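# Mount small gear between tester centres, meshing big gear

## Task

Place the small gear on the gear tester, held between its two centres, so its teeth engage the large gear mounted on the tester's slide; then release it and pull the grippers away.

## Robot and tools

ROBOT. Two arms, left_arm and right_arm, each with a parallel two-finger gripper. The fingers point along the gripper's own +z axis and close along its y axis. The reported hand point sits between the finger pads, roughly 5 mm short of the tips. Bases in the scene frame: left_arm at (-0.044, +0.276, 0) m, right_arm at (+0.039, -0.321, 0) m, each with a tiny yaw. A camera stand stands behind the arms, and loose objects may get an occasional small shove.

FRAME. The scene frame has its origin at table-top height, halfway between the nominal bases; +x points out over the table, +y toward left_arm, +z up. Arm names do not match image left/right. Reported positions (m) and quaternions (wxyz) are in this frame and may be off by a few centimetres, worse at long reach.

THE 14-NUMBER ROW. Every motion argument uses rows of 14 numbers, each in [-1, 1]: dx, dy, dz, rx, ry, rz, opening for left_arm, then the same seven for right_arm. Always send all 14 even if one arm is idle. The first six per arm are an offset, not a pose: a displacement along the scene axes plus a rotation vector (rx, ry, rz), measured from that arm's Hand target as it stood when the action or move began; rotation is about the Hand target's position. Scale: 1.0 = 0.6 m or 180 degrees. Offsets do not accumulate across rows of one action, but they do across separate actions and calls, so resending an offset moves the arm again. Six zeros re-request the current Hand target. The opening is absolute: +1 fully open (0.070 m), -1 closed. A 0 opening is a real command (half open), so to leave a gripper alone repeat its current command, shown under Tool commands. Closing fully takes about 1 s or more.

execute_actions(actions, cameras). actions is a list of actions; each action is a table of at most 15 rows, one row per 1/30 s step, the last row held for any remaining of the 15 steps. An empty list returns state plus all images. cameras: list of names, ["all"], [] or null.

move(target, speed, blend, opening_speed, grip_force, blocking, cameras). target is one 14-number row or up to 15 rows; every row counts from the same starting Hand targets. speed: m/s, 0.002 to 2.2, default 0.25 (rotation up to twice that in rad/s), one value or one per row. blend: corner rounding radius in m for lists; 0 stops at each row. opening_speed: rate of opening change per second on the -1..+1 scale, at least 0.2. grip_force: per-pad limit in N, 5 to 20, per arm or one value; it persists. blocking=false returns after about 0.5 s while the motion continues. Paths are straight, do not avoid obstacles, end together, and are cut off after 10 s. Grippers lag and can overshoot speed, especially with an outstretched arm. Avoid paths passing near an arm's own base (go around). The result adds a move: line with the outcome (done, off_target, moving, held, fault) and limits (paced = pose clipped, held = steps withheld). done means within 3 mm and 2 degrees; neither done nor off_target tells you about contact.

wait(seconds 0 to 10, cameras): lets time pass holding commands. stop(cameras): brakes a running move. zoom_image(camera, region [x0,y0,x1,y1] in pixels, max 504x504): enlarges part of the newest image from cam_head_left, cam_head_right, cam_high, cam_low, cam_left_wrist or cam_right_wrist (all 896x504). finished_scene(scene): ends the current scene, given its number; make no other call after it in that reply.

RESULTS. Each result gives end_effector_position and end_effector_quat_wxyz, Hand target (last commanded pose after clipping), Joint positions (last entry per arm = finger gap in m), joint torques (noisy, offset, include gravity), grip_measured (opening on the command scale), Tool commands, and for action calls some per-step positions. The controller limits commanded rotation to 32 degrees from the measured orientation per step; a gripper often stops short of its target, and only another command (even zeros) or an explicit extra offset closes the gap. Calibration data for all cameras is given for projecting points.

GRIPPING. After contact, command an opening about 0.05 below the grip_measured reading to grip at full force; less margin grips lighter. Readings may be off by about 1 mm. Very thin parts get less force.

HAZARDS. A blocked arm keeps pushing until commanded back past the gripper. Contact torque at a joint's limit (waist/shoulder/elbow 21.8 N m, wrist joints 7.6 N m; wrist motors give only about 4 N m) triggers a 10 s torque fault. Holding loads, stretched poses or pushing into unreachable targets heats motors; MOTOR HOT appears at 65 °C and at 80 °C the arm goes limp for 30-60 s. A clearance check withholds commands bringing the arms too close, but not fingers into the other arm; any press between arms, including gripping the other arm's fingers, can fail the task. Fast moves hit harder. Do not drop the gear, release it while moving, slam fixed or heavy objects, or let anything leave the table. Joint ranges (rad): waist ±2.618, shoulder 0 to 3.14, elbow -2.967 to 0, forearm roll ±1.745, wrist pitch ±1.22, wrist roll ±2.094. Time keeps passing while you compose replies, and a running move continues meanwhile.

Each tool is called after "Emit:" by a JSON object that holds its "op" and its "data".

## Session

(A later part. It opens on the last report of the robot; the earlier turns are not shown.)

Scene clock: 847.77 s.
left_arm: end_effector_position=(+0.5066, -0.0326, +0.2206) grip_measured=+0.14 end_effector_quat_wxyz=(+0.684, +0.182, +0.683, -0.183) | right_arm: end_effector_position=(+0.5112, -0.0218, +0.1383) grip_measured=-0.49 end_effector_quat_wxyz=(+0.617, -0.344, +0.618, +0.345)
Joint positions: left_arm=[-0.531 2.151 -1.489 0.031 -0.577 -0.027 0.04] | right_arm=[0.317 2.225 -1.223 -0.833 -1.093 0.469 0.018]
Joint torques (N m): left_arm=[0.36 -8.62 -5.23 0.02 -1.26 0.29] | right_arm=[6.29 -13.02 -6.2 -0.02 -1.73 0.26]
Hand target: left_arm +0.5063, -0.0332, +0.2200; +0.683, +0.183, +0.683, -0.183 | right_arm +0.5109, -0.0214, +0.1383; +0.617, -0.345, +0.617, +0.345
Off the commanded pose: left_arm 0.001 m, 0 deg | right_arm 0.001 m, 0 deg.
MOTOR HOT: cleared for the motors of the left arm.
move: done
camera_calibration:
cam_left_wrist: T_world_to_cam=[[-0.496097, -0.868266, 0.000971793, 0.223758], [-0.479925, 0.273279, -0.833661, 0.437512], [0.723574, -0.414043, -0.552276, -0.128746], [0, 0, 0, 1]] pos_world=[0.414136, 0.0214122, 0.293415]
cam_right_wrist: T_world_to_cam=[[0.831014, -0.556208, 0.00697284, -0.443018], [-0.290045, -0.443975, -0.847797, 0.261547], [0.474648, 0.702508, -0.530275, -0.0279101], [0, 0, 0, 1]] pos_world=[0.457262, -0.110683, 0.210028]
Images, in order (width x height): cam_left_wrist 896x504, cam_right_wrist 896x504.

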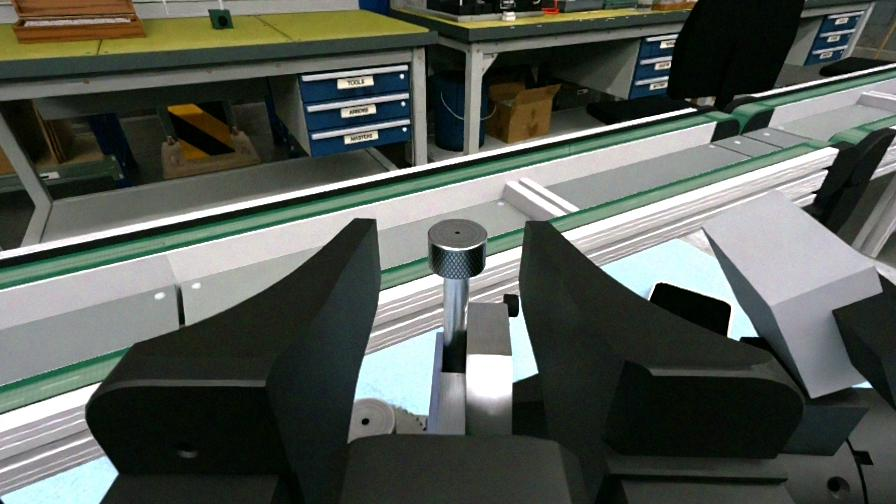

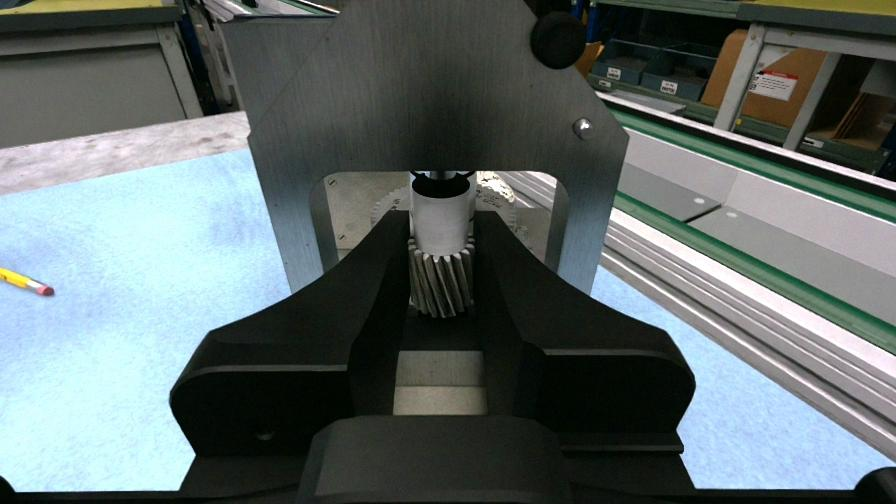

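Emit:
{"op": "move", "data": {"target": [[0,0,0,0,0,0,0.14,0,0,0,0,0,0,-0.22],[-0.0722,0.0417,0,0,0,0,0.14,0,0,0,0,0,0,-0.22]], "speed": 0.1, "opening_speed": 0.6, "cameras": ["cam_right_wrist"]}}

Emit:
{"op": "zoom_image", "data": {"camera": "cam_right_wrist", "region": [370, 150, 540, 320]}}

Scene clock: 857.67 s.
left_arm: end_effector_position=(+0.4626, -0.0083, +0.2203) grip_measured=+0.14 end_effector_quat_wxyz=(+0.683, +0.183, +0.683, -0.184) | right_arm: end_effector_position=(+0.5106, -0.0210, +0.1384) grip_measured=-0.22 end_effector_quat_wxyz=(+0.617, -0.345, +0.617, +0.346)
Joint positions: left_arm=[-0.53 1.999 -1.217 0.031 -0.697 -0.025 0.04] | right_arm=[0.318 2.225 -1.223 -0.834 -1.094 0.469 0.027]
Joint torques (N m): left_arm=[0.97 -7.03 -5.54 -0.38 -1.2 0.27] | right_arm=[-1.83 -11.92 -4.01 0.36 -0.85 -0.1]
Hand target: left_arm +0.4630, -0.0082, +0.2200; +0.683, +0.183, +0.683, -0.183 | right_arm +0.5109, -0.0214, +0.1383; +0.617, -0.345, +0.617, +0.345
Off the commanded pose: left_arm 0.001 m, 0 deg | right_arm 0.001 m, 0 deg.
move: done
camera_calibration:
cam_right_wrist: T_world_to_cam=[[0.832589, -0.553836, 0.00786575, -0.443006], [-0.287873, -0.444808, -0.848101, 0.26076], [0.473208, 0.703855, -0.529776, -0.0273879], [0, 0, 0, 1]] pos_world=[0.456868, -0.110087, 0.210126]
Images, in order (width x height): cam_right_wrist 896x504.

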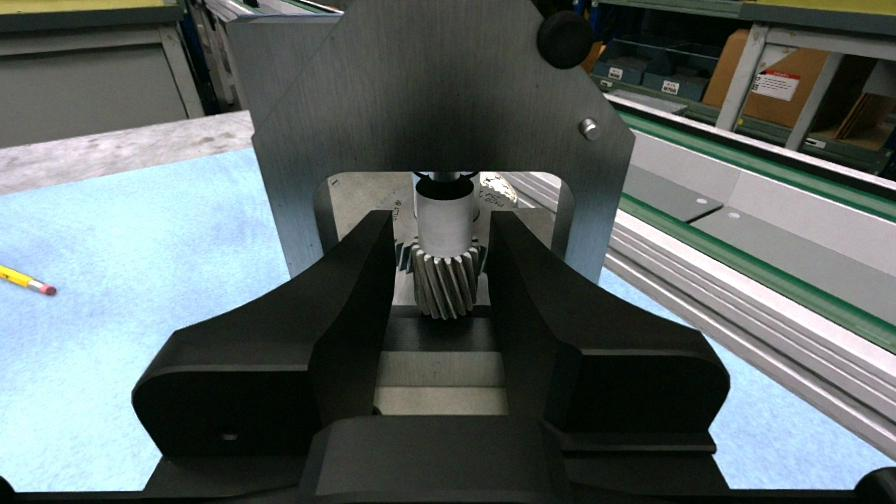

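Scaled by 2.965 from the camera's 896x504 image, which has a finer 1280x720 frame.

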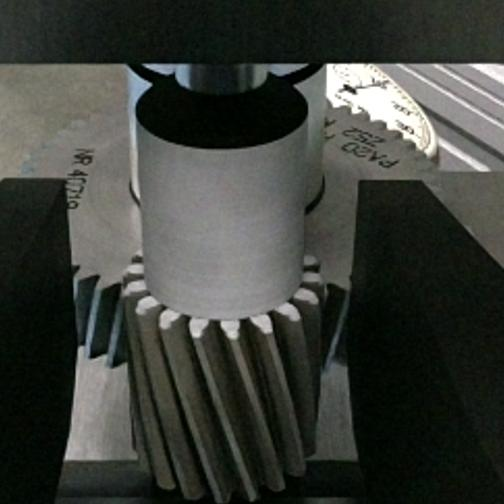

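Emit:
{"op": "move", "data": {"target": [-0.06,0.035,0.03,0,0,0,0.14,-0.11,-0.178,0.005,0,0,0,-0.22], "speed": 0.12, "cameras": ["cam_right_wrist","cam_left_wrist"]}}

Emit:
{"op": "zoom_image", "data": {"camera": "cam_right_wrist", "region": [360, 50, 540, 230]}}

Scene clock: 863.57 s.
left_arm: end_effector_position=(+0.4266, +0.0126, +0.2382) grip_measured=+0.14 end_effector_quat_wxyz=(+0.683, +0.183, +0.683, -0.183) | right_arm: end_effector_position=(+0.4450, -0.1288, +0.1419) grip_measured=-0.22 end_effector_quat_wxyz=(+0.597, -0.351, +0.645, +0.323)
Joint positions: left_arm=[-0.527 1.842 -1.046 0.034 -0.71 -0.026 0.04] | right_arm=[0.04 1.97 -0.816 -1.064 -1.222 0.436 0.027]
Joint torques (N m): left_arm=[1.15 -5.99 -5.42 0 -1.33 0.06] | right_arm=[0.74 -7.18 -3.89 0.35 -0.86 0.09]
Hand target: left_arm +0.4270, +0.0128, +0.2380; +0.683, +0.183, +0.683, -0.183 | right_arm +0.4449, -0.1282, +0.1413; +0.617, -0.345, +0.617, +0.345
Off the commanded pose: left_arm 0.001 m, 0 deg | right_arm 0.001 m, 5 deg.
joint sent to its limit (right arm) — joint 5 (wrist pitch), lower limit. The joint targets are off in orientation, not in position.
move: off_target (right_arm)
camera_calibration:
cam_left_wrist: T_world_to_cam=[[-0.497845, -0.867266, -0.000365885, 0.22424], [-0.479601, 0.275662, -0.833062, 0.401073], [0.722588, -0.41456, -0.553179, -0.0417237], [0, 0, 0, 1]] pos_world=[0.334141, 0.0666181, 0.311121]
cam_right_wrist: T_world_to_cam=[[0.817797, -0.575368, 0.0126202, -0.444929], [-0.334152, -0.492571, -0.803565, 0.204975], [0.468562, 0.652936, -0.595083, 0.0861231], [0, 0, 0, 1]] pos_world=[0.392001, -0.211266, 0.221576]
Images, in order (width x height): cam_left_wrist 896x504, cam_right_wrist 896x504.

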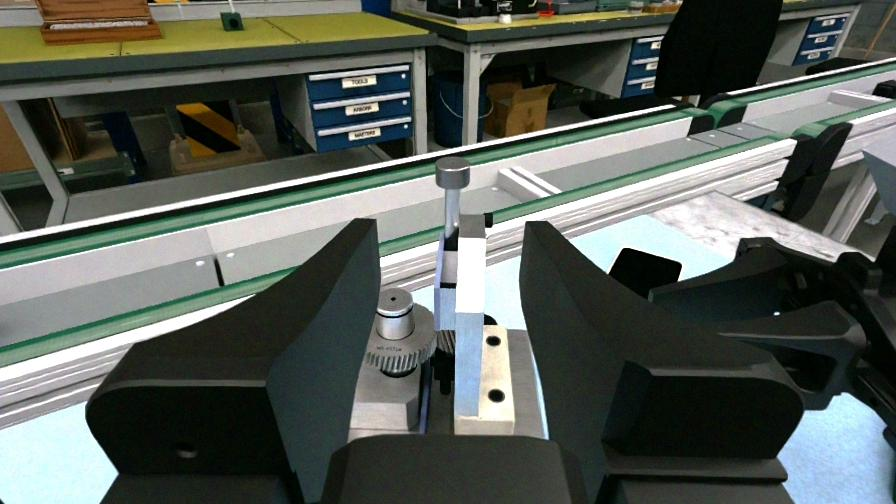

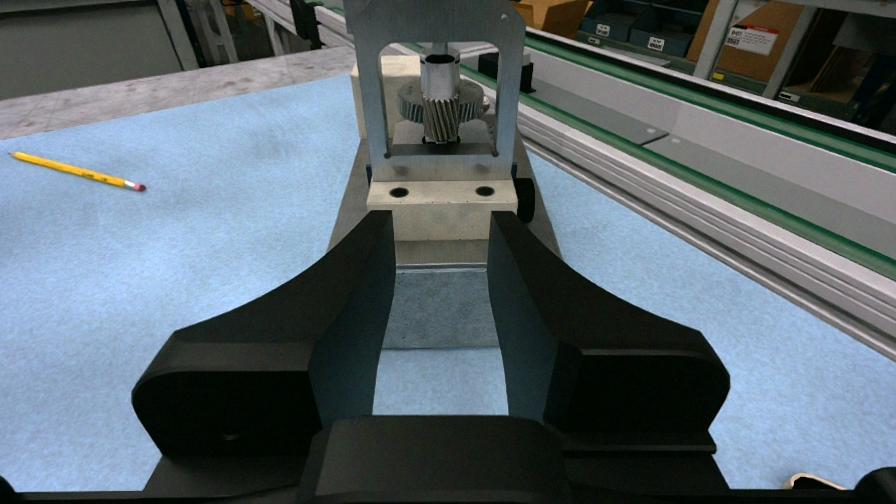

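Scaled by 2.800 from the camera's 896x504 image, which has a finer 1280x720 frame.

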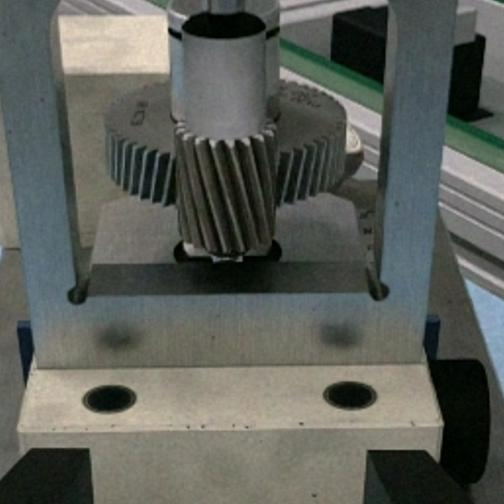

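Emit:
{"op": "finished_scene", "data": {"scene": 2}}

The scene is finished: the task was done.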